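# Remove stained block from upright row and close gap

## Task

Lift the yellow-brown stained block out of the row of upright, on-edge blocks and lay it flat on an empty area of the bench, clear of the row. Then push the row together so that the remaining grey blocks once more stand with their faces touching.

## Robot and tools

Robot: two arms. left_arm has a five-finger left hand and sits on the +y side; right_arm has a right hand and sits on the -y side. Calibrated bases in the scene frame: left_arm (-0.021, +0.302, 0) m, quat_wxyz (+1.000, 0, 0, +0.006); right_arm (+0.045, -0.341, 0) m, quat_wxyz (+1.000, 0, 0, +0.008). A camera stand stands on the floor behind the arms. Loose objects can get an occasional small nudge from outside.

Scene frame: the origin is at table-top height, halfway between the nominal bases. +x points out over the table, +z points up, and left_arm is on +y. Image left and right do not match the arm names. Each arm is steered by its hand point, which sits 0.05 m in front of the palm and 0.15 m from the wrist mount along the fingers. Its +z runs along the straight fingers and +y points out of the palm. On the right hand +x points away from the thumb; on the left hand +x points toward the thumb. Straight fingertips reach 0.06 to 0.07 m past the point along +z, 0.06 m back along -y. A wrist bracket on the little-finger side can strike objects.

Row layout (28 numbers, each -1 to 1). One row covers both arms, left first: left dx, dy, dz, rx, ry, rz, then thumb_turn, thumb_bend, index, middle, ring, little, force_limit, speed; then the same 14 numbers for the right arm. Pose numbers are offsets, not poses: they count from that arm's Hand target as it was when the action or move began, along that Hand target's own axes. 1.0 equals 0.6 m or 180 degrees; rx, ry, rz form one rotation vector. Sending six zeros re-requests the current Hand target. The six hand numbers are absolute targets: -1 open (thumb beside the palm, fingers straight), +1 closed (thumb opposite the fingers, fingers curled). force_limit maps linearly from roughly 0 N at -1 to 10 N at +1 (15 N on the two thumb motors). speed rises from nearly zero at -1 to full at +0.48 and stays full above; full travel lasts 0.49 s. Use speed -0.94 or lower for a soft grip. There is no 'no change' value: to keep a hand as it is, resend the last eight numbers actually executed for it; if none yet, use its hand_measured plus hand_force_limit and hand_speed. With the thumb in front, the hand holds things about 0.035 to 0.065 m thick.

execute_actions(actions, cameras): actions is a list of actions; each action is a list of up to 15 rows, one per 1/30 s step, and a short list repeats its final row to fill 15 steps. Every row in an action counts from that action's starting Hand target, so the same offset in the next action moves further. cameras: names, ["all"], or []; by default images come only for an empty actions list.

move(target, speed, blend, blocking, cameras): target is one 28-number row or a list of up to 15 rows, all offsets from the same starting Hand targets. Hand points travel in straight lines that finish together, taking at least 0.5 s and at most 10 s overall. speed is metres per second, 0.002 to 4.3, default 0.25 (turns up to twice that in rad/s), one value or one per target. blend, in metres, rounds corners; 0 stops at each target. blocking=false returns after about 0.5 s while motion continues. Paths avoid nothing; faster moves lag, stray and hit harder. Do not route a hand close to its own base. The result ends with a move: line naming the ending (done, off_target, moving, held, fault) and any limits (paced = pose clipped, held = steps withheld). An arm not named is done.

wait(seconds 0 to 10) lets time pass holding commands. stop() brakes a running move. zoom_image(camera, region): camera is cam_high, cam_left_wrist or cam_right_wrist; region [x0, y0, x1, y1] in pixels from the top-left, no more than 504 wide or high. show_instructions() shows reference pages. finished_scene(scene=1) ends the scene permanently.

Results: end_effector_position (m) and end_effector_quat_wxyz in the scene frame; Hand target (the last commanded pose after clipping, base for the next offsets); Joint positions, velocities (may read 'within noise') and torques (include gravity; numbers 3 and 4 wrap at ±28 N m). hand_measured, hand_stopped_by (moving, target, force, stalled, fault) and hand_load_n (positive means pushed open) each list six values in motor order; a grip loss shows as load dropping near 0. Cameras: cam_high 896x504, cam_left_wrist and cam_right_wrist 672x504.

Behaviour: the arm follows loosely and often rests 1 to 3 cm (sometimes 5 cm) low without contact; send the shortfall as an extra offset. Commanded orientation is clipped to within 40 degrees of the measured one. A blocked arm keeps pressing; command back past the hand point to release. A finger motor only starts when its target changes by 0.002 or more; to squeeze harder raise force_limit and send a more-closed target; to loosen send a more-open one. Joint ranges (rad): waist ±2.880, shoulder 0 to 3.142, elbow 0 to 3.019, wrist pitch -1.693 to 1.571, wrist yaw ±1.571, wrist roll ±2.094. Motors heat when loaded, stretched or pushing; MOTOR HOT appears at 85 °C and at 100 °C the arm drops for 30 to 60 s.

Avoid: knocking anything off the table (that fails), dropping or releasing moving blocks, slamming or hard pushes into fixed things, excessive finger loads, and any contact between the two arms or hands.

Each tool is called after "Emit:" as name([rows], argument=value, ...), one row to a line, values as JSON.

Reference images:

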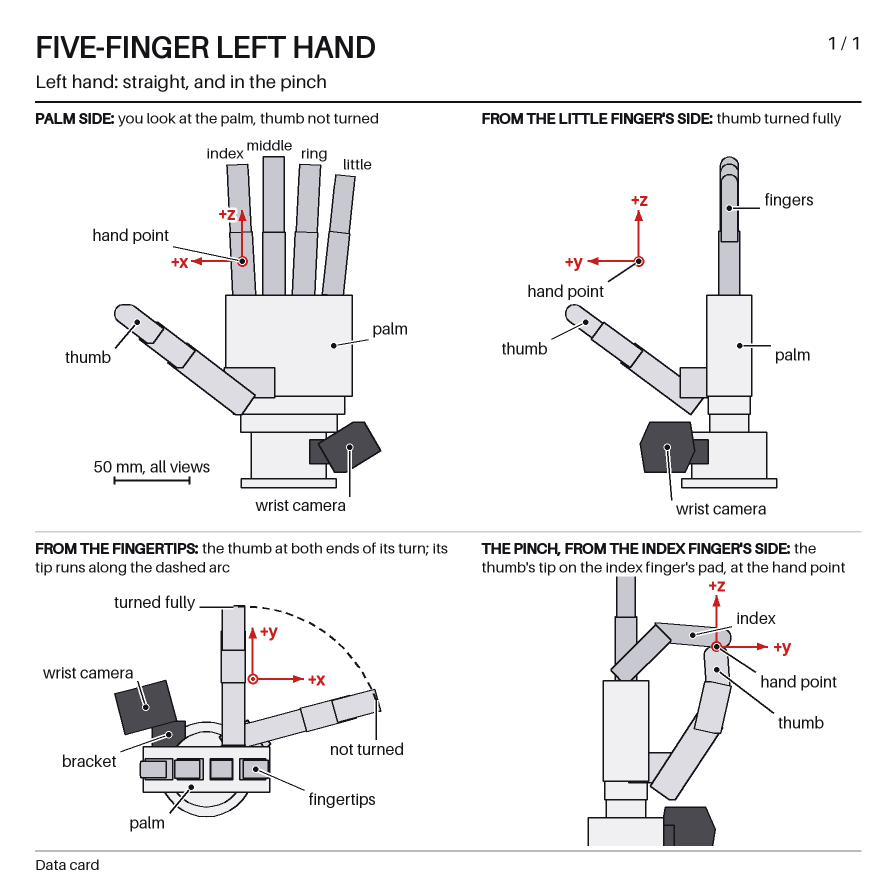

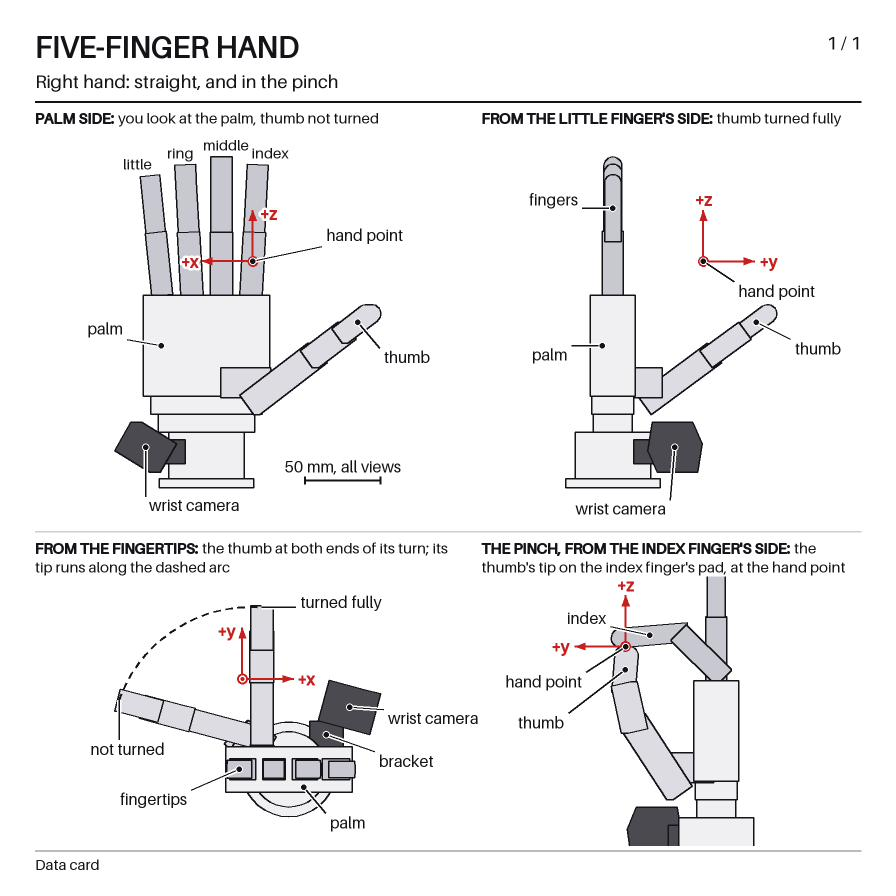

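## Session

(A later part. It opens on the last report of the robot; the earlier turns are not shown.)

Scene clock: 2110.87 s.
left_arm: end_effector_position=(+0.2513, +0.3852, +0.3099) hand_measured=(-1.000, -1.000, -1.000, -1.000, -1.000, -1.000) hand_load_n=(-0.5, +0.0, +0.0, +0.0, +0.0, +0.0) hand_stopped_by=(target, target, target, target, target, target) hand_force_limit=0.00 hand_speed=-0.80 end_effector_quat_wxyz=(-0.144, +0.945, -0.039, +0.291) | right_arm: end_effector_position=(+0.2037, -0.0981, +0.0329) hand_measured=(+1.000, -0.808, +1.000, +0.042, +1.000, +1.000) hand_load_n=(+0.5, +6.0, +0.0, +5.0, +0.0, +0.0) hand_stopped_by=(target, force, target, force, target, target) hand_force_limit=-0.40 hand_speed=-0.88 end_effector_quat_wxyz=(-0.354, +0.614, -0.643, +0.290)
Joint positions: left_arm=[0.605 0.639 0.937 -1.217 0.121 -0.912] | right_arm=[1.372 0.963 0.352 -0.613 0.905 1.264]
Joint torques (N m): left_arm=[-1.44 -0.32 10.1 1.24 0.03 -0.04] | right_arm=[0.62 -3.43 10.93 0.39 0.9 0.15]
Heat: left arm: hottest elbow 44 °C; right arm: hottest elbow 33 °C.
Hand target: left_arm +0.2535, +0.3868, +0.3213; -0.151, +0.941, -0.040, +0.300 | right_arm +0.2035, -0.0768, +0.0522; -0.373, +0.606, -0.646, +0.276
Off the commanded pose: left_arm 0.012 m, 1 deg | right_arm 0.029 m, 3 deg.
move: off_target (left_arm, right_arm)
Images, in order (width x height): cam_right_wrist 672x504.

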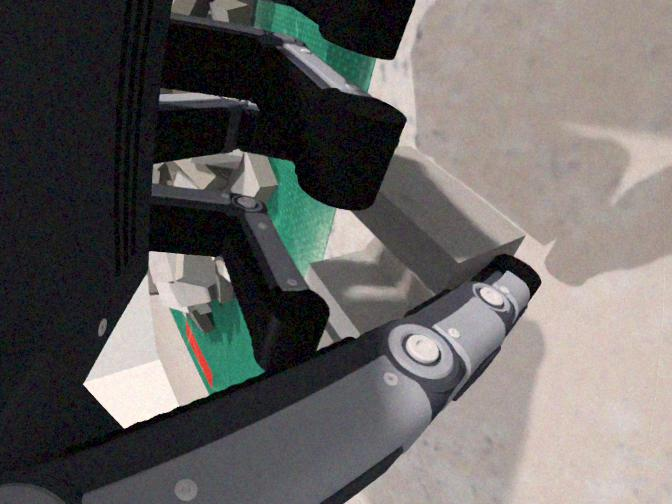

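Emit:
move(target=[0,0,0,0,0,0,-1,-1,-1,-1,-1,-1,0,-0.8,0.0052,0.0388,0.0262,0,0,0,1,-0.78,1,0.5,1,1,-0.4,-0.88], speed=0.04, cameras=["cam_right_wrist"])

Emit:
zoom_image(camera="cam_right_wrist", region=[260, 70, 640, 430])

Scene clock: 2121.87 s.
left_arm: end_effector_position=(+0.2513, +0.3852, +0.3099) hand_measured=(-1.000, -1.000, -1.000, -1.000, -1.000, -1.000) hand_load_n=(+0.0, +0.0, +0.0, +0.0, +0.5, +0.0) hand_stopped_by=(target, target, target, target, target, target) hand_force_limit=0.00 hand_speed=-0.80 end_effector_quat_wxyz=(-0.144, +0.945, -0.039, +0.291) | right_arm: end_effector_position=(+0.2055, -0.0827, +0.0229) hand_measured=(+1.000, -0.808, +1.000, +0.042, +1.000, +1.000) hand_load_n=(+0.5, +6.0, +0.0, +5.0, +0.0, +0.0) hand_stopped_by=(target, force, target, force, target, target) hand_force_limit=-0.40 hand_speed=-0.88 end_effector_quat_wxyz=(-0.364, +0.608, -0.646, +0.283)
Joint positions: left_arm=[0.605 0.639 0.937 -1.217 0.121 -0.912] | right_arm=[1.377 1.042 0.352 -0.514 0.907 1.274]
Joint torques (N m): left_arm=[-1.44 -0.32 10.03 1.21 0.01 -0.03] | right_arm=[0.56 -3.08 7.12 1.54 0.9 0.16]
Heat: left arm: hottest elbow 44 °C; right arm: hottest elbow 34 °C.
Hand target: left_arm +0.2535, +0.3868, +0.3213; -0.151, +0.941, -0.040, +0.300 | right_arm +0.2029, -0.0758, +0.0240; -0.373, +0.606, -0.646, +0.276
Off the commanded pose: left_arm 0.012 m, 1 deg | right_arm 0.007 m, 1 deg.
move: off_target (left_arm)
Images, in order (width x height): cam_right_wrist 672x504.

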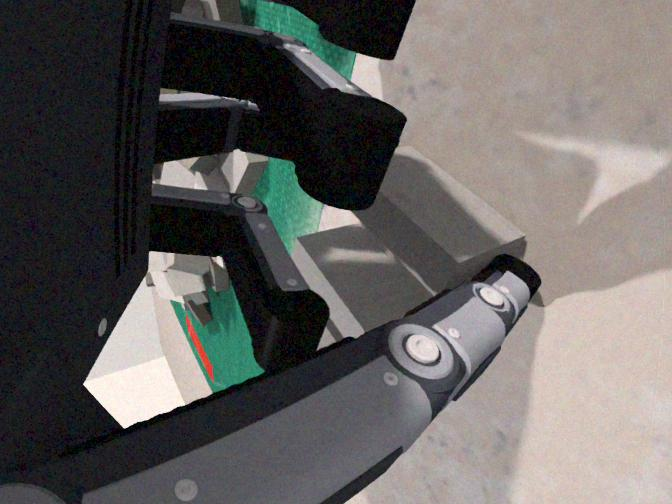

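Scaled by 1.326 from the camera's 672x504 image, which has a finer 960x720 frame.

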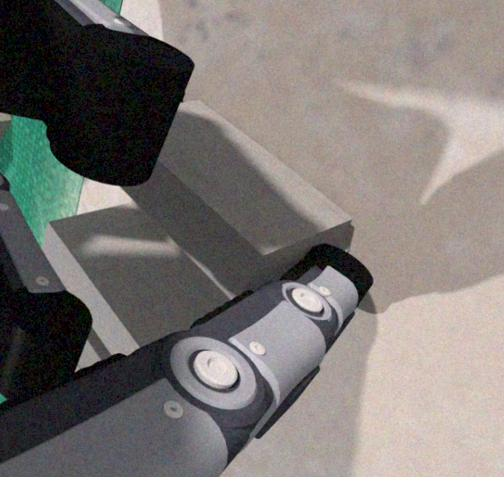

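Emit:
move(target=[0,0,0,0,0,0,-1,-1,-1,-1,-1,-1,0,-0.8,-0.0332,0.0025,0.0017,0,0,0,1,-0.78,1,0.5,1,1,-0.4,-0.88], speed=0.03, cameras=["cam_high","cam_right_wrist"])

Emit:
zoom_image(camera="cam_right_wrist", region=[260, 70, 640, 430])

Emit:
zoom_image(camera="cam_high", region=[365, 190, 425, 240])

Scene clock: 2140.70 s.
left_arm: end_effector_position=(+0.2513, +0.3852, +0.3099) hand_measured=(-1.000, -1.000, -1.000, -1.000, -1.000, -1.000) hand_load_n=(+0.0, +0.0, +0.0, +0.0, +0.0, +0.0) hand_stopped_by=(target, target, target, target, target, target) hand_force_limit=0.00 hand_speed=-0.80 end_effector_quat_wxyz=(-0.144, +0.945, -0.039, +0.291) | right_arm: end_effector_position=(+0.2069, -0.0748, +0.0205) hand_measured=(+1.000, -0.808, +1.000, +0.042, +1.000, +1.000) hand_load_n=(-0.5, +6.0, +0.0, +4.5, +0.0, +0.0) hand_stopped_by=(target, force, target, force, target, target) hand_force_limit=-0.40 hand_speed=-0.88 end_effector_quat_wxyz=(-0.363, +0.607, -0.644, +0.292)
Joint positions: left_arm=[0.605 0.639 0.937 -1.217 0.121 -0.912] | right_arm=[1.39 1.099 0.376 -0.511 0.927 1.295]
Joint torques (N m): left_arm=[-1.2 -0.62 10.1 1.25 0.04 -0.03] | right_arm=[0.85 -2.96 8.85 1.46 0.26 0.19]
Heat: left arm: hottest elbow 44 °C; right arm: hottest elbow 33 °C.
Hand target: left_arm +0.2535, +0.3868, +0.3213; -0.151, +0.941, -0.040, +0.300 | right_arm +0.2027, -0.0559, +0.0251; -0.373, +0.606, -0.646, +0.276
Off the commanded pose: left_arm 0.012 m, 1 deg | right_arm 0.020 m, 2 deg.
move: off_target (left_arm, right_arm)
Images, in order (width x height): cam_high 896x504, cam_right_wrist 672x504.

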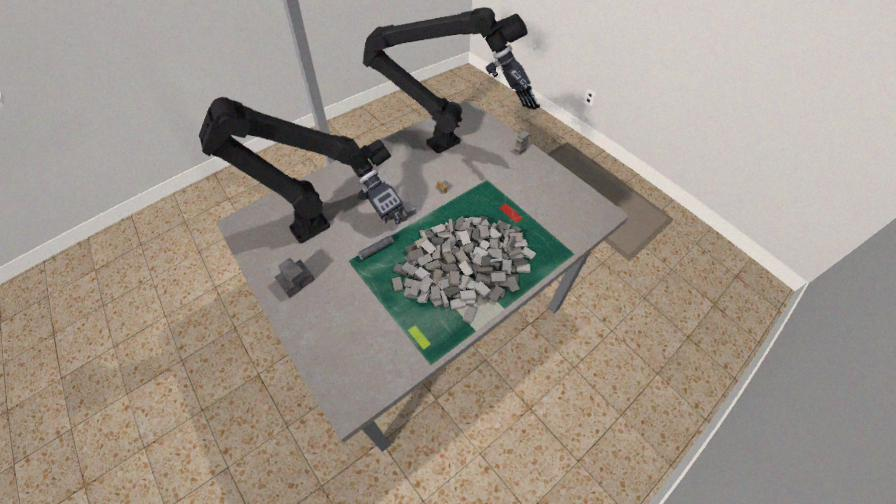

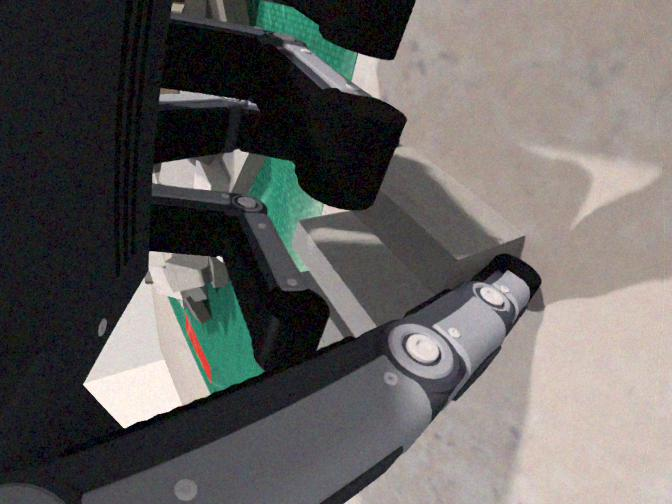

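Scaled by 1.326 from the camera's 672x504 image, which has a finer 960x720 frame.

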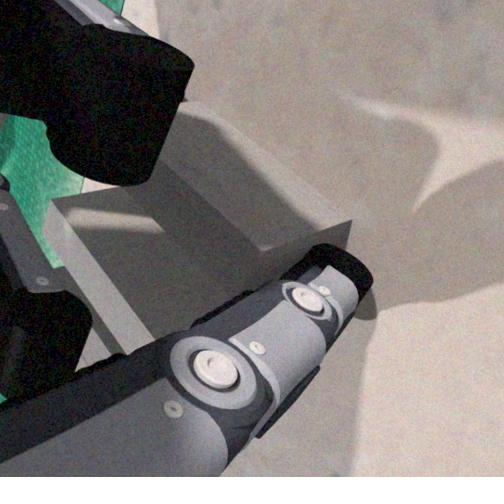

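Scaled by 8.400 from the camera's 896x504 image, which has a finer 1280x720 frame.

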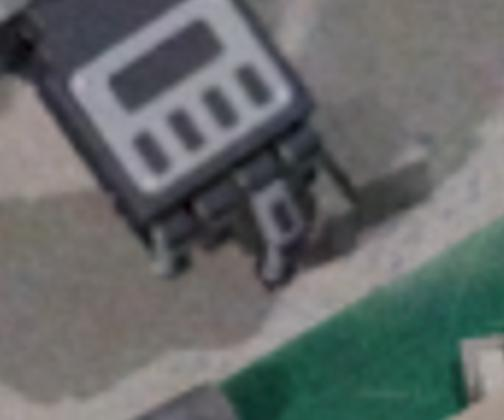

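Emit:
move(target=[0,0,0,0,0,0,-1,-1,-1,-1,-1,-1,0,-0.8,-0.0193,-0.0047,-0.0032,0,0,0,1,-0.78,1,0.5,1,1,-0.4,-0.88], speed=0.03, cameras=["cam_right_wrist"])

Emit:
zoom_image(camera="cam_right_wrist", region=[260, 70, 640, 430])

Scene clock: 2149.70 s.
left_arm: end_effector_position=(+0.2513, +0.3852, +0.3099) hand_measured=(-1.000, -1.000, -1.000, -1.000, -1.000, -1.000) hand_load_n=(+0.0, +0.0, +0.0, +0.0, +0.0, +0.0) hand_stopped_by=(target, target, target, target, target, target) hand_force_limit=0.00 hand_speed=-0.80 end_effector_quat_wxyz=(-0.144, +0.945, -0.039, +0.291) | right_arm: end_effector_position=(+0.2059, -0.0649, +0.0210) hand_measured=(+1.000, -0.808, +1.000, +0.042, +1.000, +1.000) hand_load_n=(+0.0, +6.5, +0.0, +4.5, +0.0, +0.0) hand_stopped_by=(target, force, target, force, target, target) hand_force_limit=-0.40 hand_speed=-0.88 end_effector_quat_wxyz=(-0.362, +0.608, -0.644, +0.290)
Joint positions: left_arm=[0.605 0.639 0.937 -1.217 0.121 -0.912] | right_arm=[1.398 1.131 0.4 -0.511 0.925 1.306]
Joint torques (N m): left_arm=[-1.38 -0.62 10.09 1.21 0.03 -0.04] | right_arm=[0.67 -3.84 9.61 0.68 0.45 0.18]
Heat: left arm: hottest elbow 44 °C; right arm: hottest elbow 33 °C.
Hand target: left_arm +0.2535, +0.3868, +0.3213; -0.151, +0.941, -0.040, +0.300 | right_arm +0.2025, -0.0448, +0.0303; -0.373, +0.606, -0.646, +0.276
Off the commanded pose: left_arm 0.012 m, 1 deg | right_arm 0.022 m, 2 deg.
move: off_target (left_arm, right_arm)
Images, in order (width x height): cam_right_wrist 672x504.

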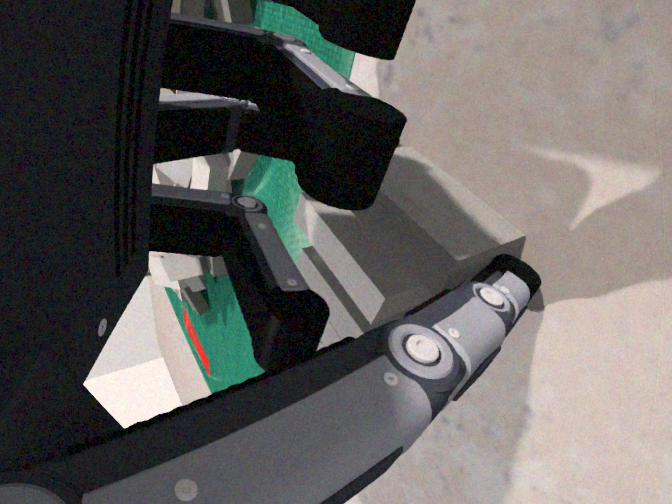

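Scaled by 1.326 from the camera's 672x504 image, which has a finer 960x720 frame.

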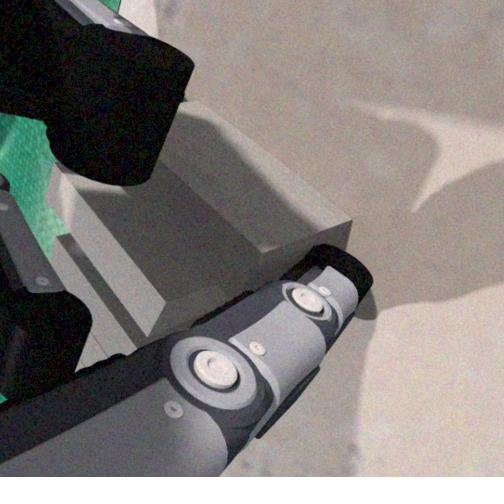

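Emit:
zoom_image(camera="cam_right_wrist", region=[290, 130, 540, 340])

Scaled by 2.016 from the camera's 672x504 image, which has a finer 960x720 frame.

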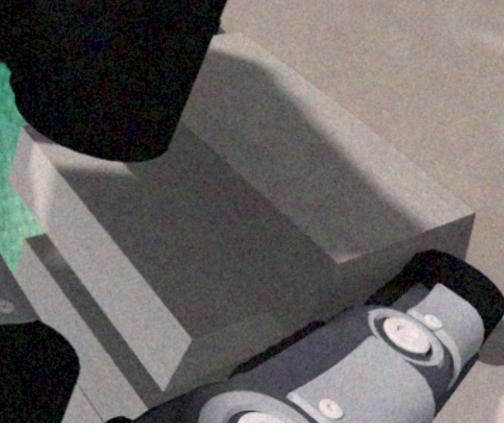

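Emit:
move(target=[0,0,0,0,0,0,-1,-1,-1,-1,-1,-1,0,-0.8,0.0075,-0.0167,0.0097,0,0,0,1,-0.78,1,0.5,1,1,-0.4,-0.88], speed=0.04, cameras=["cam_right_wrist"])

Emit:
zoom_image(camera="cam_right_wrist", region=[290, 130, 540, 340])

Scene clock: 2226.23 s.
left_arm: end_effector_position=(+0.2513, +0.3852, +0.3099) hand_measured=(-1.000, -1.000, -1.000, -1.000, -1.000, -1.000) hand_load_n=(+0.0, +0.0, +0.0, +0.0, +0.0, +0.5) hand_stopped_by=(target, target, target, target, target, target) hand_force_limit=0.00 hand_speed=-0.80 end_effector_quat_wxyz=(-0.144, +0.945, -0.039, +0.291) | right_arm: end_effector_position=(+0.2053, -0.0625, +0.0211) hand_measured=(+1.000, -0.808, +1.000, +0.042, +1.000, +1.000) hand_load_n=(+0.5, +6.0, +0.0, +4.5, +0.0, +0.0) hand_stopped_by=(target, force, target, force, target, target) hand_force_limit=-0.40 hand_speed=-0.88 end_effector_quat_wxyz=(-0.360, +0.618, -0.638, +0.285)
Joint positions: left_arm=[0.605 0.639 0.937 -1.217 0.121 -0.912] | right_arm=[1.388 1.125 0.4 -0.492 0.905 1.263]
Joint torques (N m): left_arm=[-1.38 -0.44 10.07 1.24 0.04 -0.04] | right_arm=[-2.08 -5.95 8.73 1.44 0.64 -0.12]
Heat: left arm: hottest elbow 44 °C; right arm: hottest elbow 32 °C.
Hand target: left_arm +0.2535, +0.3868, +0.3213; -0.151, +0.941, -0.040, +0.300 | right_arm +0.2132, -0.0499, +0.0344; -0.373, +0.606, -0.646, +0.276
Off the commanded pose: left_arm 0.012 m, 1 deg | right_arm 0.020 m, 2 deg.
move: off_target (left_arm, right_arm)
Images, in order (width x height): cam_right_wrist 672x504.

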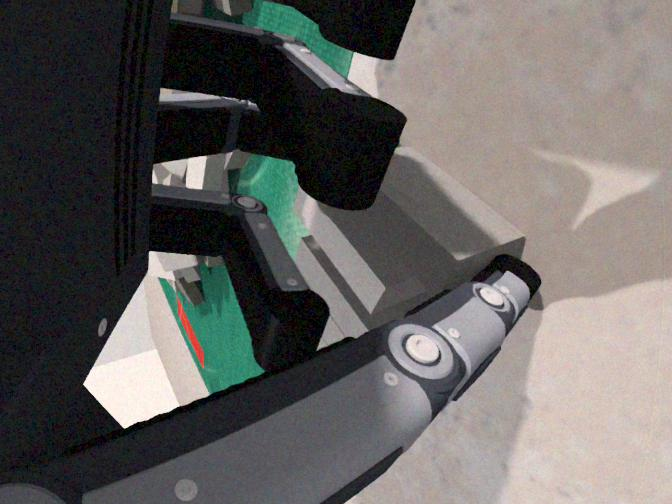

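Scaled by 2.016 from the camera's 672x504 image, which has a finer 960x720 frame.

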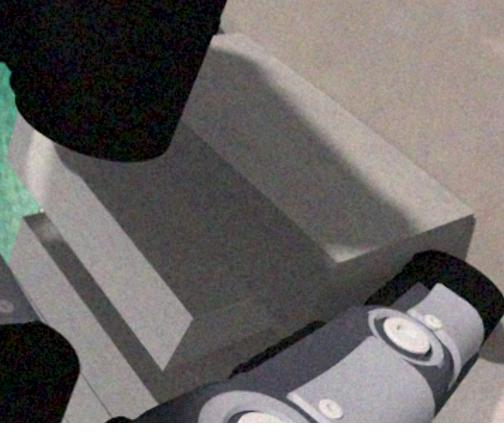

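Emit:
execute_actions(actions=[])

Scene clock: 2251.87 s.
left_arm: end_effector_position=(+0.2513, +0.3852, +0.3099) hand_measured=(-1.000, -1.000, -1.000, -1.000, -1.000, -1.000) hand_load_n=(+0.0, +0.0, +0.0, +0.0, +0.0, +0.0) hand_stopped_by=(target, target, target, target, target, target) hand_force_limit=0.00 hand_speed=-0.80 end_effector_quat_wxyz=(-0.144, +0.945, -0.039, +0.291) | right_arm: end_effector_position=(+0.2053, -0.0625, +0.0211) hand_measured=(+1.000, -0.808, +1.000, +0.042, +1.000, +1.000) hand_load_n=(+0.5, +6.0, +0.0, +4.5, +0.0, +0.0) hand_stopped_by=(target, force, target, force, target, target) hand_force_limit=-0.40 hand_speed=-0.88 end_effector_quat_wxyz=(-0.360, +0.618, -0.638, +0.285)
Joint positions: left_arm=[0.605 0.639 0.937 -1.217 0.121 -0.912] | right_arm=[1.388 1.125 0.4 -0.491 0.905 1.262]
Joint velocities: within noise
Joint torques (N m): left_arm=[-1.08 -0.38 10.17 1.22 0.03 -0.04] | right_arm=[-2.2 -5.95 8.75 1.48 0.64 -0.11]
Heat: left arm: hottest elbow 44 °C; right arm: hottest elbow 32 °C.
Hand target: left_arm +0.2535, +0.3868, +0.3213; -0.151, +0.941, -0.040, +0.300 | right_arm +0.2132, -0.0498, +0.0344; -0.373, +0.606, -0.646, +0.276
Off the commanded pose: left_arm 0.012 m, 1 deg | right_arm 0.020 m, 2 deg.

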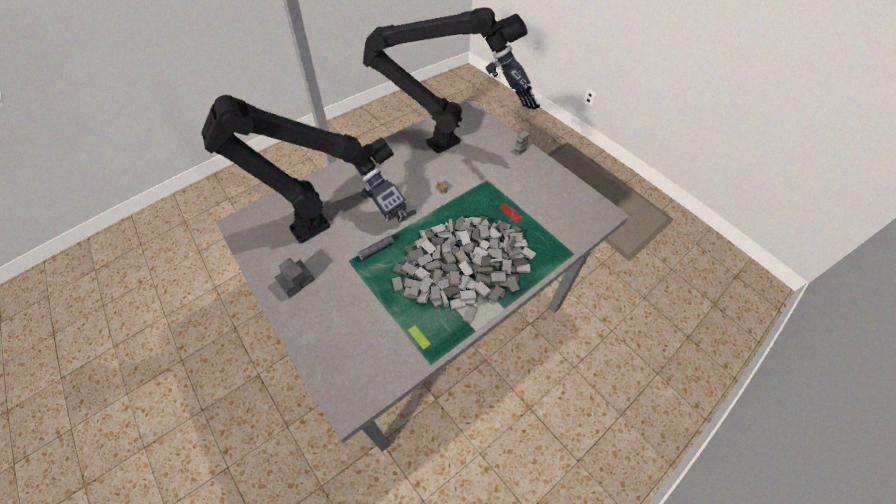

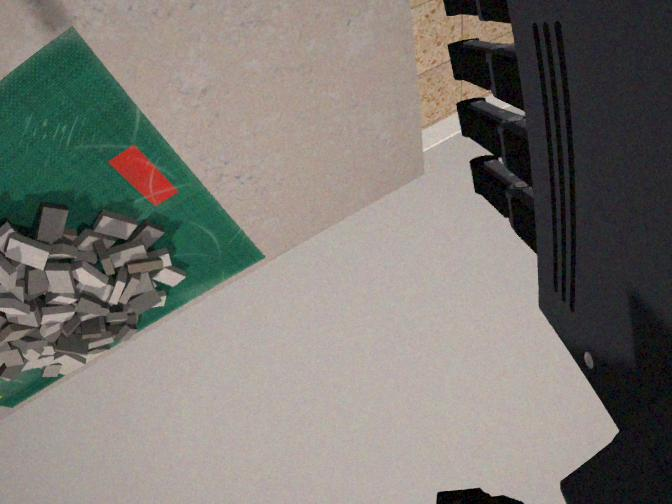

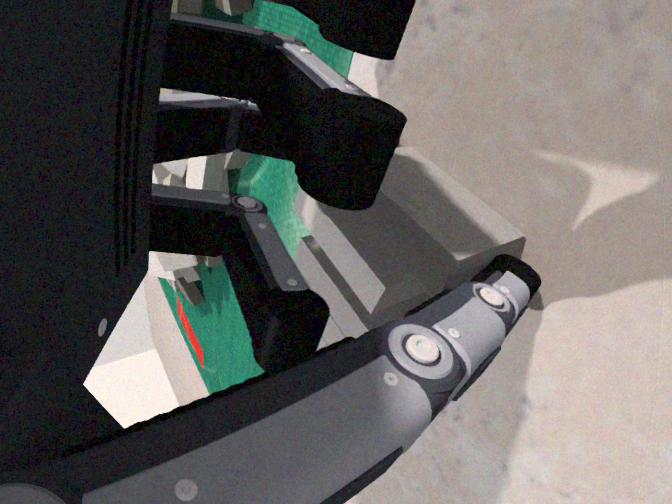

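Emit:
zoom_image(camera="cam_right_wrist", region=[270, 120, 560, 340])

Emit:
zoom_image(camera="cam_high", region=[370, 160, 470, 230])

Scaled by 1.738 from the camera's 672x504 image, which has a finer 960x720 frame.

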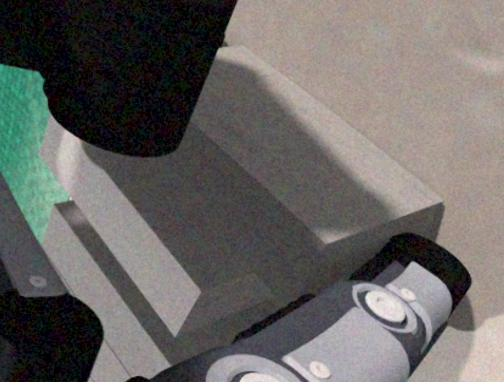

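Scaled by 5.040 from the camera's 896x504 image, which has a finer 1280x720 frame.

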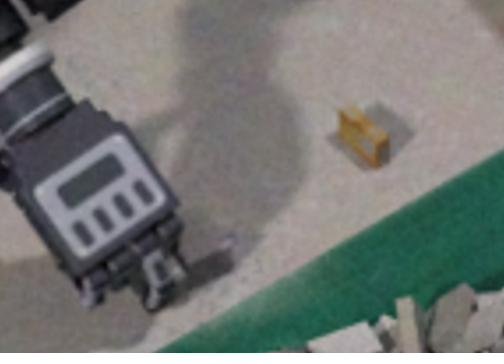

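Emit:
zoom_image(camera="cam_right_wrist", region=[290, 180, 480, 340])

Scaled by 2.653 from the camera's 672x504 image, which has a finer 960x720 frame.

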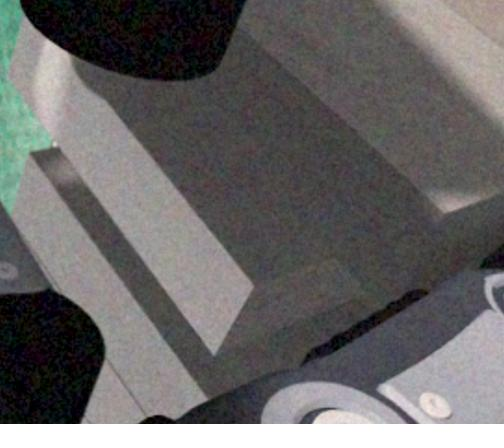

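Emit:
move([
  [0,0,0,0,0,0,-1,-1,-1,-1,-1,-1,0,-0.8,0.0243,-0.0129,-0.0186,0,0,0,1,-0.78,1,0.5,1,1,-0.4,-0.88],
  [0,0,0,0,0,0,-1,-1,-1,-1,-1,-1,0,-0.8,0.0243,-0.0244,-0.0022,0,0,0,1,-0.78,1,0.5,1,1,-0.4,-0.88],
], speed=0.06, cameras=["cam_right_wrist"])

Scene clock: 2311.37 s.
left_arm: end_effector_position=(+0.2513, +0.3852, +0.3099) hand_measured=(-1.000, -1.000, -1.000, -1.000, -1.000, -1.000) hand_load_n=(+0.0, +0.0, +0.0, +0.0, +0.0, +0.0) hand_stopped_by=(target, target, target, target, target, target) hand_force_limit=0.00 hand_speed=-0.80 end_effector_quat_wxyz=(-0.144, +0.945, -0.039, +0.291) | right_arm: end_effector_position=(+0.2151, -0.0675, +0.0397) hand_measured=(+1.000, -0.808, +1.000, +0.042, +1.000, +1.000) hand_load_n=(+0.5, +6.0, +0.0, +4.5, +0.0, +0.0) hand_stopped_by=(target, force, target, force, target, target) hand_force_limit=-0.40 hand_speed=-0.88 end_effector_quat_wxyz=(-0.366, +0.614, -0.641, +0.279)
Joint positions: left_arm=[0.605 0.639 0.937 -1.217 0.121 -0.912] | right_arm=[1.34 1.038 0.4 -0.506 0.884 1.194]
Joint torques (N m): left_arm=[-1.14 -0.73 10.1 1.13 0.02 -0.06] | right_arm=[-2.02 -5.48 7.3 1.72 0.65 -0.07]
Heat: left arm: hottest elbow 44 °C; right arm: hottest elbow 32 °C.
Hand target: left_arm +0.2535, +0.3868, +0.3213; -0.151, +0.941, -0.040, +0.300 | right_arm +0.2207, -0.0660, +0.0449; -0.373, +0.606, -0.646, +0.276
Off the commanded pose: left_arm 0.012 m, 1 deg | right_arm 0.008 m, 1 deg.
move: off_target (left_arm)
Images, in order (width x height): cam_right_wrist 672x504.

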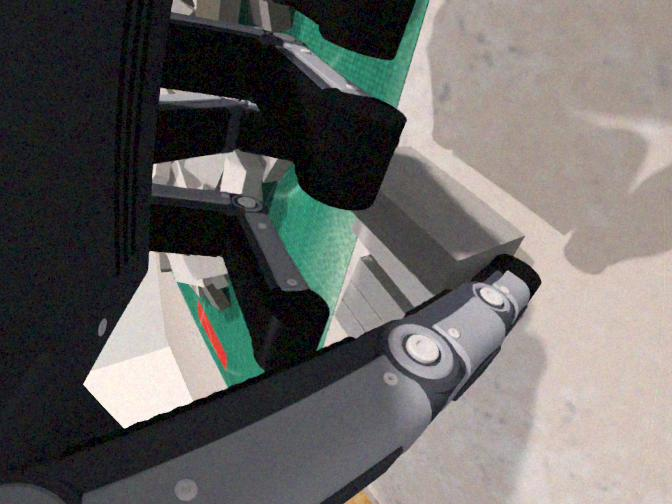

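Emit:
zoom_image(camera="cam_right_wrist", region=[290, 130, 560, 350])

Emit:
zoom_image(camera="cam_right_wrist", region=[320, 180, 480, 340])

Scaled by 1.867 from the camera's 672x504 image, which has a finer 960x720 frame.

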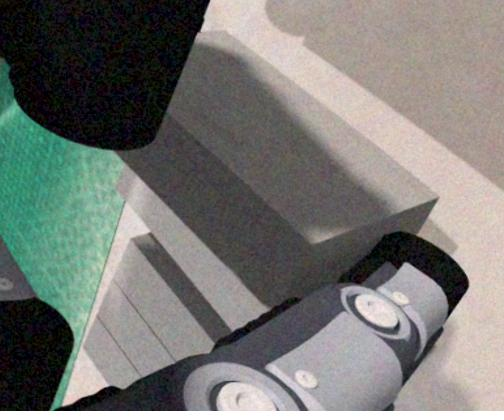

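Scaled by 3.150 from the camera's 672x504 image, which has a finer 960x720 frame.

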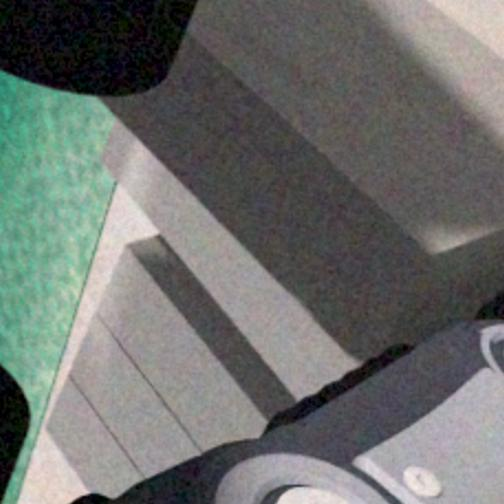

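Emit:
move(target=[0,0,0,0,0,0,-1,-1,-1,-1,-1,-1,0,-0.8,0.0088,0.0351,0.0175,0,0,0,1,-0.78,1,0.5,1,1,-0.4,-0.88], speed=0.04, cameras=["cam_right_wrist"])

Emit:
zoom_image(camera="cam_right_wrist", region=[290, 180, 480, 340])

Scene clock: 2399.23 s.
left_arm: end_effector_position=(+0.2513, +0.3852, +0.3099) hand_measured=(-1.000, -1.000, -1.000, -1.000, -1.000, -1.000) hand_load_n=(+0.0, +0.0, +0.0, +0.0, +0.0, +0.0) hand_stopped_by=(target, target, target, target, target, target) hand_force_limit=0.00 hand_speed=-0.80 end_effector_quat_wxyz=(-0.144, +0.945, -0.039, +0.291) | right_arm: end_effector_position=(+0.2151, -0.0699, +0.0217) hand_measured=(+1.000, -0.808, +1.000, +0.042, +1.000, +1.000) hand_load_n=(+0.0, +6.0, +0.0, +4.5, +0.0, +0.0) hand_stopped_by=(target, force, target, force, target, target) hand_force_limit=-0.40 hand_speed=-0.88 end_effector_quat_wxyz=(-0.370, +0.612, -0.642, +0.278)
Joint positions: left_arm=[0.605 0.639 0.937 -1.217 0.121 -0.912] | right_arm=[1.34 1.081 0.36 -0.413 0.887 1.193]
Joint torques (N m): left_arm=[-1.44 -0.5 10.11 1.26 0.04 -0.03] | right_arm=[-1.03 -3.96 6.83 1.68 0.73 0.11]
Heat: left arm: hottest elbow 45 °C; right arm: hottest elbow 31 °C.
Hand target: left_arm +0.2535, +0.3868, +0.3213; -0.151, +0.941, -0.040, +0.300 | right_arm +0.2172, -0.0679, +0.0211; -0.373, +0.606, -0.646, +0.276
Off the commanded pose: left_arm 0.012 m, 1 deg | right_arm 0.003 m, 1 deg.
move: off_target (left_arm)
Images, in order (width x height): cam_right_wrist 672x504.

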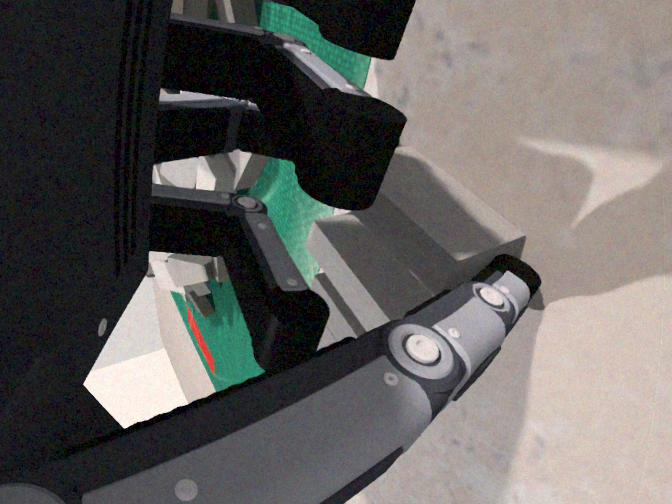

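Scaled by 2.653 from the camera's 672x504 image, which has a finer 960x720 frame.

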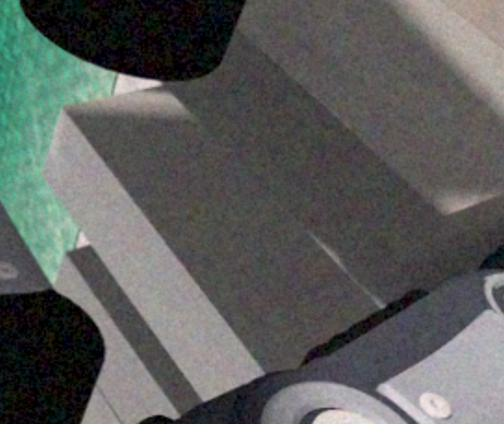

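Emit:
move([
  [0,0,0,0,0,0,-1,-1,-1,-1,-1,-1,0,-0.8,-0.0207,-0.0273,-0.0114,0,0,0,1,-0.78,1,0.5,1,1,-0.4,-0.88],
  [0,0,0,0,0,0,-1,-1,-1,-1,-1,-1,0,-0.8,-0.0229,-0.0041,0.0114,0,0,0,1,-0.78,1,0.5,1,1,-0.4,-0.88],
], speed=0.04, cameras=["cam_right_wrist"])

Emit:
zoom_image(camera="cam_right_wrist", region=[290, 180, 480, 340])

Scene clock: 2432.03 s.
left_arm: end_effector_position=(+0.2513, +0.3852, +0.3099) hand_measured=(-1.000, -1.000, -1.000, -1.000, -1.000, -1.000) hand_load_n=(+0.0, +0.0, +0.0, +0.0, +0.0, +0.0) hand_stopped_by=(target, target, target, target, target, target) hand_force_limit=0.00 hand_speed=-0.80 end_effector_quat_wxyz=(-0.144, +0.945, -0.039, +0.291) | right_arm: end_effector_position=(+0.2182, -0.0626, +0.0197) hand_measured=(+1.000, -0.808, +1.000, +0.042, +1.000, +1.000) hand_load_n=(+0.0, +6.5, +0.0, +4.0, +0.0, +0.0) hand_stopped_by=(target, force, target, force, target, target) hand_force_limit=-0.40 hand_speed=-0.88 end_effector_quat_wxyz=(-0.374, +0.609, -0.642, +0.279)
Joint positions: left_arm=[0.605 0.639 0.937 -1.217 0.121 -0.912] | right_arm=[1.339 1.116 0.368 -0.374 0.894 1.19]
Joint torques (N m): left_arm=[-1.03 -0.44 10.1 1.21 0.03 -0.04] | right_arm=[-2.02 -3.08 8.59 1.58 0.14 -0.1]
Heat: left arm: hottest elbow 45 °C; right arm: hottest elbow 31 °C.
Hand target: left_arm +0.2535, +0.3868, +0.3213; -0.151, +0.941, -0.040, +0.300 | right_arm +0.2240, -0.0539, +0.0212; -0.373, +0.606, -0.646, +0.276
Off the commanded pose: left_arm 0.012 m, 1 deg | right_arm 0.011 m, 1 deg.
move: off_target (left_arm, right_arm)
Images, in order (width x height): cam_right_wrist 672x504.

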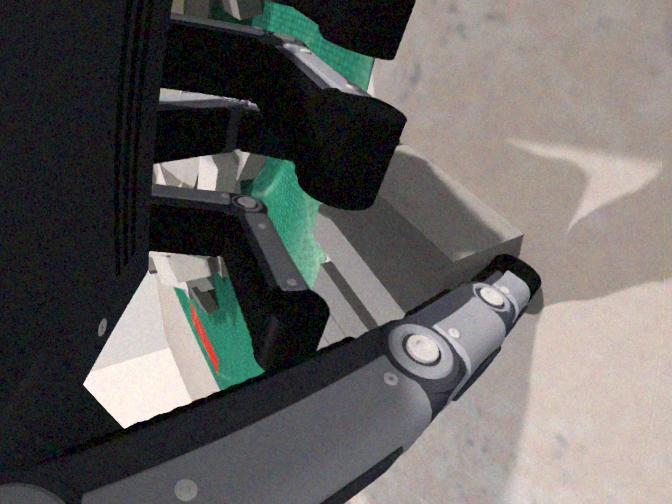

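Scaled by 2.653 from the camera's 672x504 image, which has a finer 960x720 frame.

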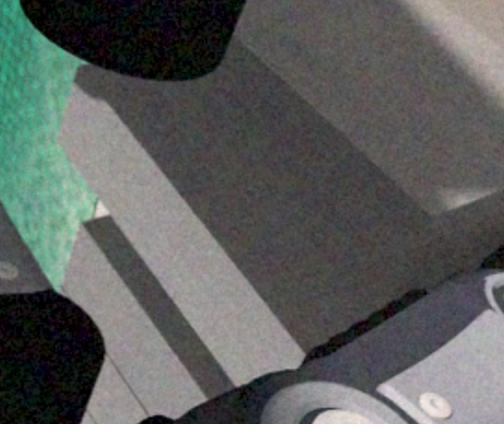

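Emit:
move(target=[0,0,0,0,0,0,-1,-1,-1,-1,-1,-1,0,-0.8,-0.0194,-0.0256,-0.0182,0,0,0,1,-0.78,1,0.5,1,1,-0.4,-0.88], speed=0.04, cameras=[])

Scene clock: 2438.17 s.
left_arm: end_effector_position=(+0.2513, +0.3852, +0.3099) hand_measured=(-1.000, -1.000, -1.000, -1.000, -1.000, -1.000) hand_load_n=(+0.0, +0.0, +0.0, +0.0, +0.0, +0.0) hand_stopped_by=(target, target, target, target, target, target) hand_force_limit=0.00 hand_speed=-0.80 end_effector_quat_wxyz=(-0.144, +0.945, -0.039, +0.291) | right_arm: end_effector_position=(+0.2167, -0.0623, +0.0235) hand_measured=(+1.000, -0.808, +1.000, +0.042, +1.000, +1.000) hand_load_n=(+0.5, +5.5, +0.0, +4.5, +0.0, +0.0) hand_stopped_by=(target, force, target, force, target, target) hand_force_limit=-0.40 hand_speed=-0.88 end_effector_quat_wxyz=(-0.359, +0.618, -0.639, +0.284)
Joint positions: left_arm=[0.605 0.639 0.937 -1.217 0.121 -0.912] | right_arm=[1.339 1.116 0.398 -0.441 0.886 1.19]
Joint torques (N m): left_arm=[-1.38 -0.44 10.14 1.28 0.01 -0.06] | right_arm=[-1.44 -5.66 10.26 0.5 0.71 0.05]
Heat: left arm: hottest elbow 45 °C; right arm: hottest elbow 31 °C.
Hand target: left_arm +0.2535, +0.3868, +0.3213; -0.151, +0.941, -0.040, +0.300 | right_arm +0.2238, -0.0452, +0.0416; -0.373, +0.606, -0.646, +0.276
Off the commanded pose: left_arm 0.012 m, 1 deg | right_arm 0.026 m, 2 deg.
move: off_target (left_arm, right_arm)
No camera images: "cameras" was empty.

Emit:
move(target=[0,0,0,0,0,0,-1,-1,-1,-1,-1,-1,0,-0.8,-0.0046,-0.0162,-0.0114,0,0,0,1,-0.78,1,0.5,1,1,-0.4,-0.88], speed=0.04, cameras=[])

Scene clock: 2441.77 s.
left_arm: end_effector_position=(+0.2513, +0.3852, +0.3099) hand_measured=(-1.000, -1.000, -1.000, -1.000, -1.000, -1.000) hand_load_n=(+0.0, +0.0, +0.0, +0.0, +0.0, +0.0) hand_stopped_by=(target, target, target, target, target, target) hand_force_limit=0.00 hand_speed=-0.80 end_effector_quat_wxyz=(-0.144, +0.945, -0.039, +0.291) | right_arm: end_effector_position=(+0.2168, -0.0619, +0.0327) hand_measured=(+1.000, -0.808, +1.000, +0.042, +1.000, +1.000) hand_load_n=(+0.5, +5.5, +0.0, +5.0, +0.0, +0.0) hand_stopped_by=(target, force, target, force, target, target) hand_force_limit=-0.40 hand_speed=-0.88 end_effector_quat_wxyz=(-0.356, +0.620, -0.638, +0.286)
Joint positions: left_arm=[0.605 0.639 0.937 -1.217 0.121 -0.912] | right_arm=[1.339 1.094 0.418 -0.492 0.886 1.19]
Joint torques (N m): left_arm=[-1.32 -0.5 10.09 1.26 0.02 -0.02] | right_arm=[-1.32 -6.01 10.59 0.49 0.73 0.05]
Heat: left arm: hottest elbow 45 °C; right arm: hottest elbow 32 °C.
Hand target: left_arm +0.2535, +0.3868, +0.3213; -0.151, +0.941, -0.040, +0.300 | right_arm +0.2237, -0.0442, +0.0537; -0.373, +0.606, -0.646, +0.276
Off the commanded pose: left_arm 0.012 m, 1 deg | right_arm 0.028 m, 3 deg.
move: off_target (left_arm, right_arm)
No camera images: "cameras" was empty.

Emit:
move(target=[0,0,0,0,0,0,-1,-1,-1,-1,-1,-1,0,-0.8,-0.0165,0.0019,0.0013,0,0,0,1,-0.78,1,0.5,1,1,-0.4,-0.88], speed=0.04, cameras=[])

Scene clock: 2447.17 s.
left_arm: end_effector_position=(+0.2513, +0.3852, +0.3099) hand_measured=(-1.000, -1.000, -1.000, -1.000, -1.000, -1.000) hand_load_n=(+0.0, +0.0, +0.0, +0.0, +0.0, +0.0) hand_stopped_by=(target, target, target, target, target, target) hand_force_limit=0.00 hand_speed=-0.80 end_effector_quat_wxyz=(-0.144, +0.945, -0.039, +0.291) | right_arm: end_effector_position=(+0.2190, -0.0532, +0.0380) hand_measured=(+1.000, -0.808, +1.000, +0.042, +1.000, +1.000) hand_load_n=(+0.5, +5.5, +0.5, +4.5, +0.0, +0.0) hand_stopped_by=(target, force, target, force, target, target) hand_force_limit=-0.40 hand_speed=-0.88 end_effector_quat_wxyz=(-0.360, +0.617, -0.639, +0.285)
Joint positions: left_arm=[0.605 0.639 0.937 -1.217 0.121 -0.912] | right_arm=[1.339 1.107 0.441 -0.494 0.887 1.192]
Joint torques (N m): left_arm=[-1.32 -0.62 10.14 1.16 0.05 -0.03] | right_arm=[-0.56 -4.48 10.73 0.47 0.84 0.17]
Heat: left arm: hottest elbow 45 °C; right arm: hottest elbow 32 °C.
Hand target: left_arm +0.2535, +0.3868, +0.3213; -0.151, +0.941, -0.040, +0.300 | right_arm +0.2237, -0.0341, +0.0538; -0.373, +0.606, -0.646, +0.276
Off the commanded pose: left_arm 0.012 m, 1 deg | right_arm 0.025 m, 2 deg.
move: off_target (left_arm, right_arm)
No camera images: "cameras" was empty.

Emit:
move(target=[0,0,0,0,0,0,-1,-1,-1,-1,-1,-1,0,-0.8,0.0307,0.0435,0.0280,0,0,0,1,-0.78,1,0.5,1,1,-0.4,-0.88], speed=0.04, cameras=["cam_right_wrist"])

Emit:
zoom_image(camera="cam_right_wrist", region=[290, 180, 480, 340])

Scene clock: 2454.53 s.
left_arm: end_effector_position=(+0.2513, +0.3852, +0.3099) hand_measured=(-1.000, -1.000, -1.000, -1.000, -1.000, -1.000) hand_load_n=(+0.0, +0.0, +0.0, -0.5, +0.0, +0.0) hand_stopped_by=(target, target, target, target, target, target) hand_force_limit=0.00 hand_speed=-0.80 end_effector_quat_wxyz=(-0.144, +0.945, -0.039, +0.291) | right_arm: end_effector_position=(+0.2197, -0.0505, +0.0204) hand_measured=(+1.000, -0.808, +1.000, +0.042, +1.000, +1.000) hand_load_n=(+0.5, +6.0, +0.0, +4.5, +0.0, +0.0) hand_stopped_by=(target, force, target, force, target, target) hand_force_limit=-0.40 hand_speed=-0.88 end_effector_quat_wxyz=(-0.369, +0.612, -0.642, +0.279)
Joint positions: left_arm=[0.605 0.639 0.937 -1.217 0.121 -0.912] | right_arm=[1.339 1.158 0.404 -0.379 0.888 1.192]
Joint torques (N m): left_arm=[-1.44 -0.32 10.13 1.21 0.05 -0.05] | right_arm=[-1.26 -4.89 6.8 1.68 0.65 0.07]
Heat: left arm: hottest elbow 45 °C; right arm: hottest elbow 32 °C.
Hand target: left_arm +0.2535, +0.3868, +0.3213; -0.151, +0.941, -0.040, +0.300 | right_arm +0.2225, -0.0480, +0.0203; -0.373, +0.606, -0.646, +0.276
Off the commanded pose: left_arm 0.012 m, 1 deg | right_arm 0.004 m, 1 deg.
move: off_target (left_arm)
Images, in order (width x height): cam_right_wrist 672x504.

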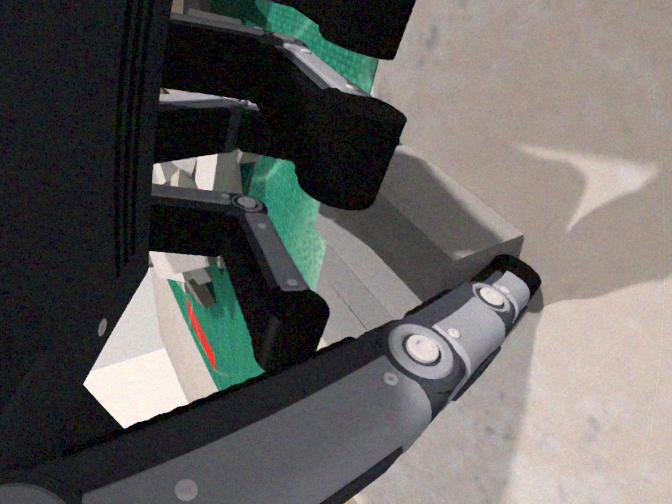

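Scaled by 2.653 from the camera's 672x504 image, which has a finer 960x720 frame.

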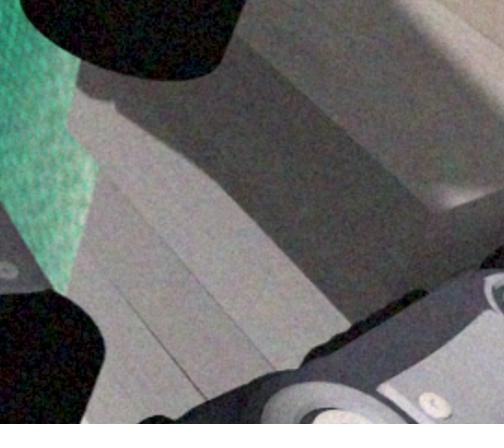

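Emit:
move(target=[0,0,0,0,0,0,-1,-1,-1,-1,-1,-1,0,-0.8,0,0,0,0,0,0,1,-0.93,1,-0.2,1,1,-0.4,-0.88], speed=0.03, cameras=["cam_right_wrist"])

Emit:
zoom_image(camera="cam_right_wrist", region=[290, 130, 560, 350])

Scene clock: 2498.07 s.
left_arm: end_effector_position=(+0.2513, +0.3852, +0.3099) hand_measured=(-1.000, -1.000, -1.000, -1.000, -1.000, -1.000) hand_load_n=(+0.0, +0.0, +0.0, +0.0, +0.0, +0.0) hand_stopped_by=(target, target, target, target, target, target) hand_force_limit=0.00 hand_speed=-0.80 end_effector_quat_wxyz=(-0.144, +0.945, -0.039, +0.291) | right_arm: end_effector_position=(+0.2205, -0.0488, +0.0215) hand_measured=(+1.000, -0.930, +1.000, -0.200, +1.000, +1.000) hand_load_n=(+0.0, +0.0, +0.0, -1.5, +0.0, +0.0) hand_stopped_by=(target, target, target, target, target, target) hand_force_limit=-0.40 hand_speed=-0.88 end_effector_quat_wxyz=(-0.373, +0.609, -0.642, +0.277)
Joint positions: left_arm=[0.605 0.639 0.937 -1.217 0.121 -0.912] | right_arm=[1.339 1.158 0.404 -0.371 0.89 1.192]
Joint torques (N m): left_arm=[-1.08 -0.79 10.14 1.17 0.07 -0.03] | right_arm=[-1.2 -4.72 6.82 1.36 0.55 0.07]
Heat: left arm: hottest elbow 45 °C; right arm: hottest elbow 32 °C.
Hand target: left_arm +0.2535, +0.3868, +0.3213; -0.151, +0.941, -0.040, +0.300 | right_arm +0.2225, -0.0480, +0.0203; -0.373, +0.606, -0.646, +0.276
Off the commanded pose: left_arm 0.012 m, 1 deg | right_arm 0.003 m, 1 deg.
move: off_target (left_arm)
Images, in order (width x height): cam_right_wrist 672x504.

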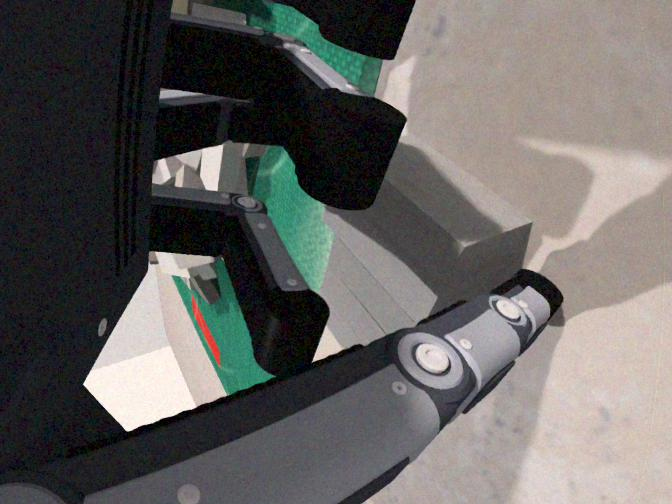

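Scaled by 1.867 from the camera's 672x504 image, which has a finer 960x720 frame.

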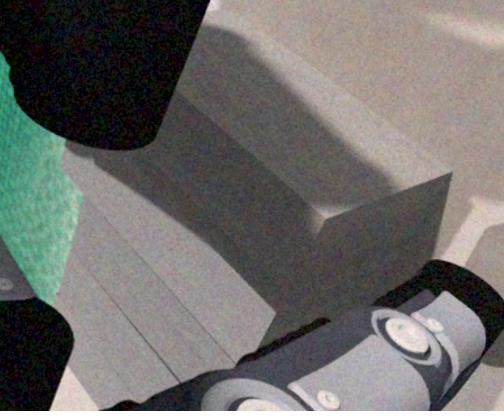

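Emit:
move(target=[0,0,0,0,0,0,-1,-1,-1,-1,-1,-1,0,-0.8,-0.0139,-0.0811,-0.0568,0,0,0,1,-0.93,1,-0.2,1,1,-0.4,-0.88], speed=0.06, cameras=["cam_right_wrist"])

Emit:
zoom_image(camera="cam_right_wrist", region=[290, 130, 560, 350])

Scene clock: 2504.40 s.
left_arm: end_effector_position=(+0.2513, +0.3852, +0.3099) hand_measured=(-1.000, -1.000, -1.000, -1.000, -1.000, -1.000) hand_load_n=(+0.0, +0.0, +0.0, +0.0, +0.0, +0.0) hand_stopped_by=(target, target, target, target, target, target) hand_force_limit=0.00 hand_speed=-0.80 end_effector_quat_wxyz=(-0.144, +0.945, -0.039, +0.291) | right_arm: end_effector_position=(+0.2173, -0.0626, +0.0610) hand_measured=(+1.000, -0.930, +1.000, -0.200, +1.000, +1.000) hand_load_n=(+0.0, +0.0, +0.0, +0.0, +0.0, +0.0) hand_stopped_by=(target, target, target, target, target, target) hand_force_limit=-0.40 hand_speed=-0.88 end_effector_quat_wxyz=(-0.360, +0.617, -0.639, +0.285)
Joint positions: left_arm=[0.605 0.639 0.937 -1.217 0.121 -0.912] | right_arm=[1.339 1.015 0.459 -0.604 0.889 1.192]
Joint torques (N m): left_arm=[-1.14 -0.62 10.03 1.2 0.03 -0.03] | right_arm=[-1.32 -5.19 10.91 0.36 0.59 0.04]
Heat: left arm: hottest elbow 45 °C; right arm: hottest elbow 32 °C.
Hand target: left_arm +0.2535, +0.3868, +0.3213; -0.151, +0.941, -0.040, +0.300 | right_arm +0.2226, -0.0484, +0.0804; -0.373, +0.606, -0.646, +0.276
Off the commanded pose: left_arm 0.012 m, 1 deg | right_arm 0.025 m, 2 deg.
move: off_target (left_arm, right_arm)
Images, in order (width x height): cam_right_wrist 672x504.

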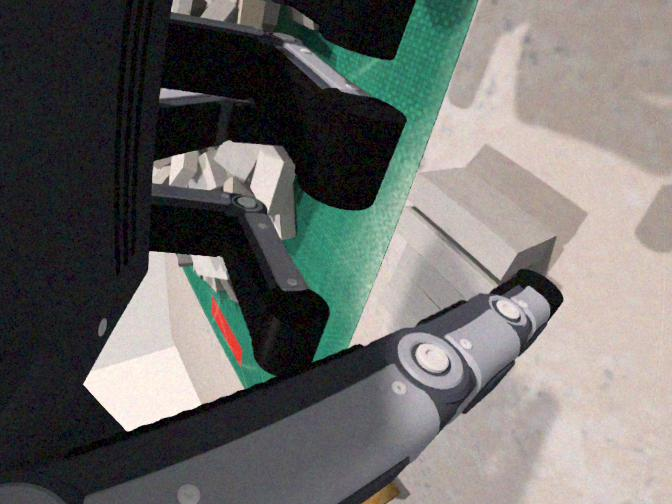

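Scaled by 1.867 from the camera's 672x504 image, which has a finer 960x720 frame.

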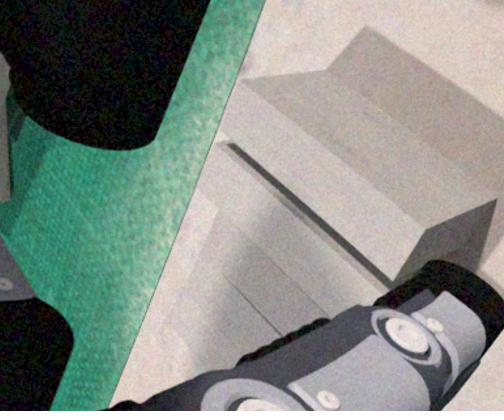

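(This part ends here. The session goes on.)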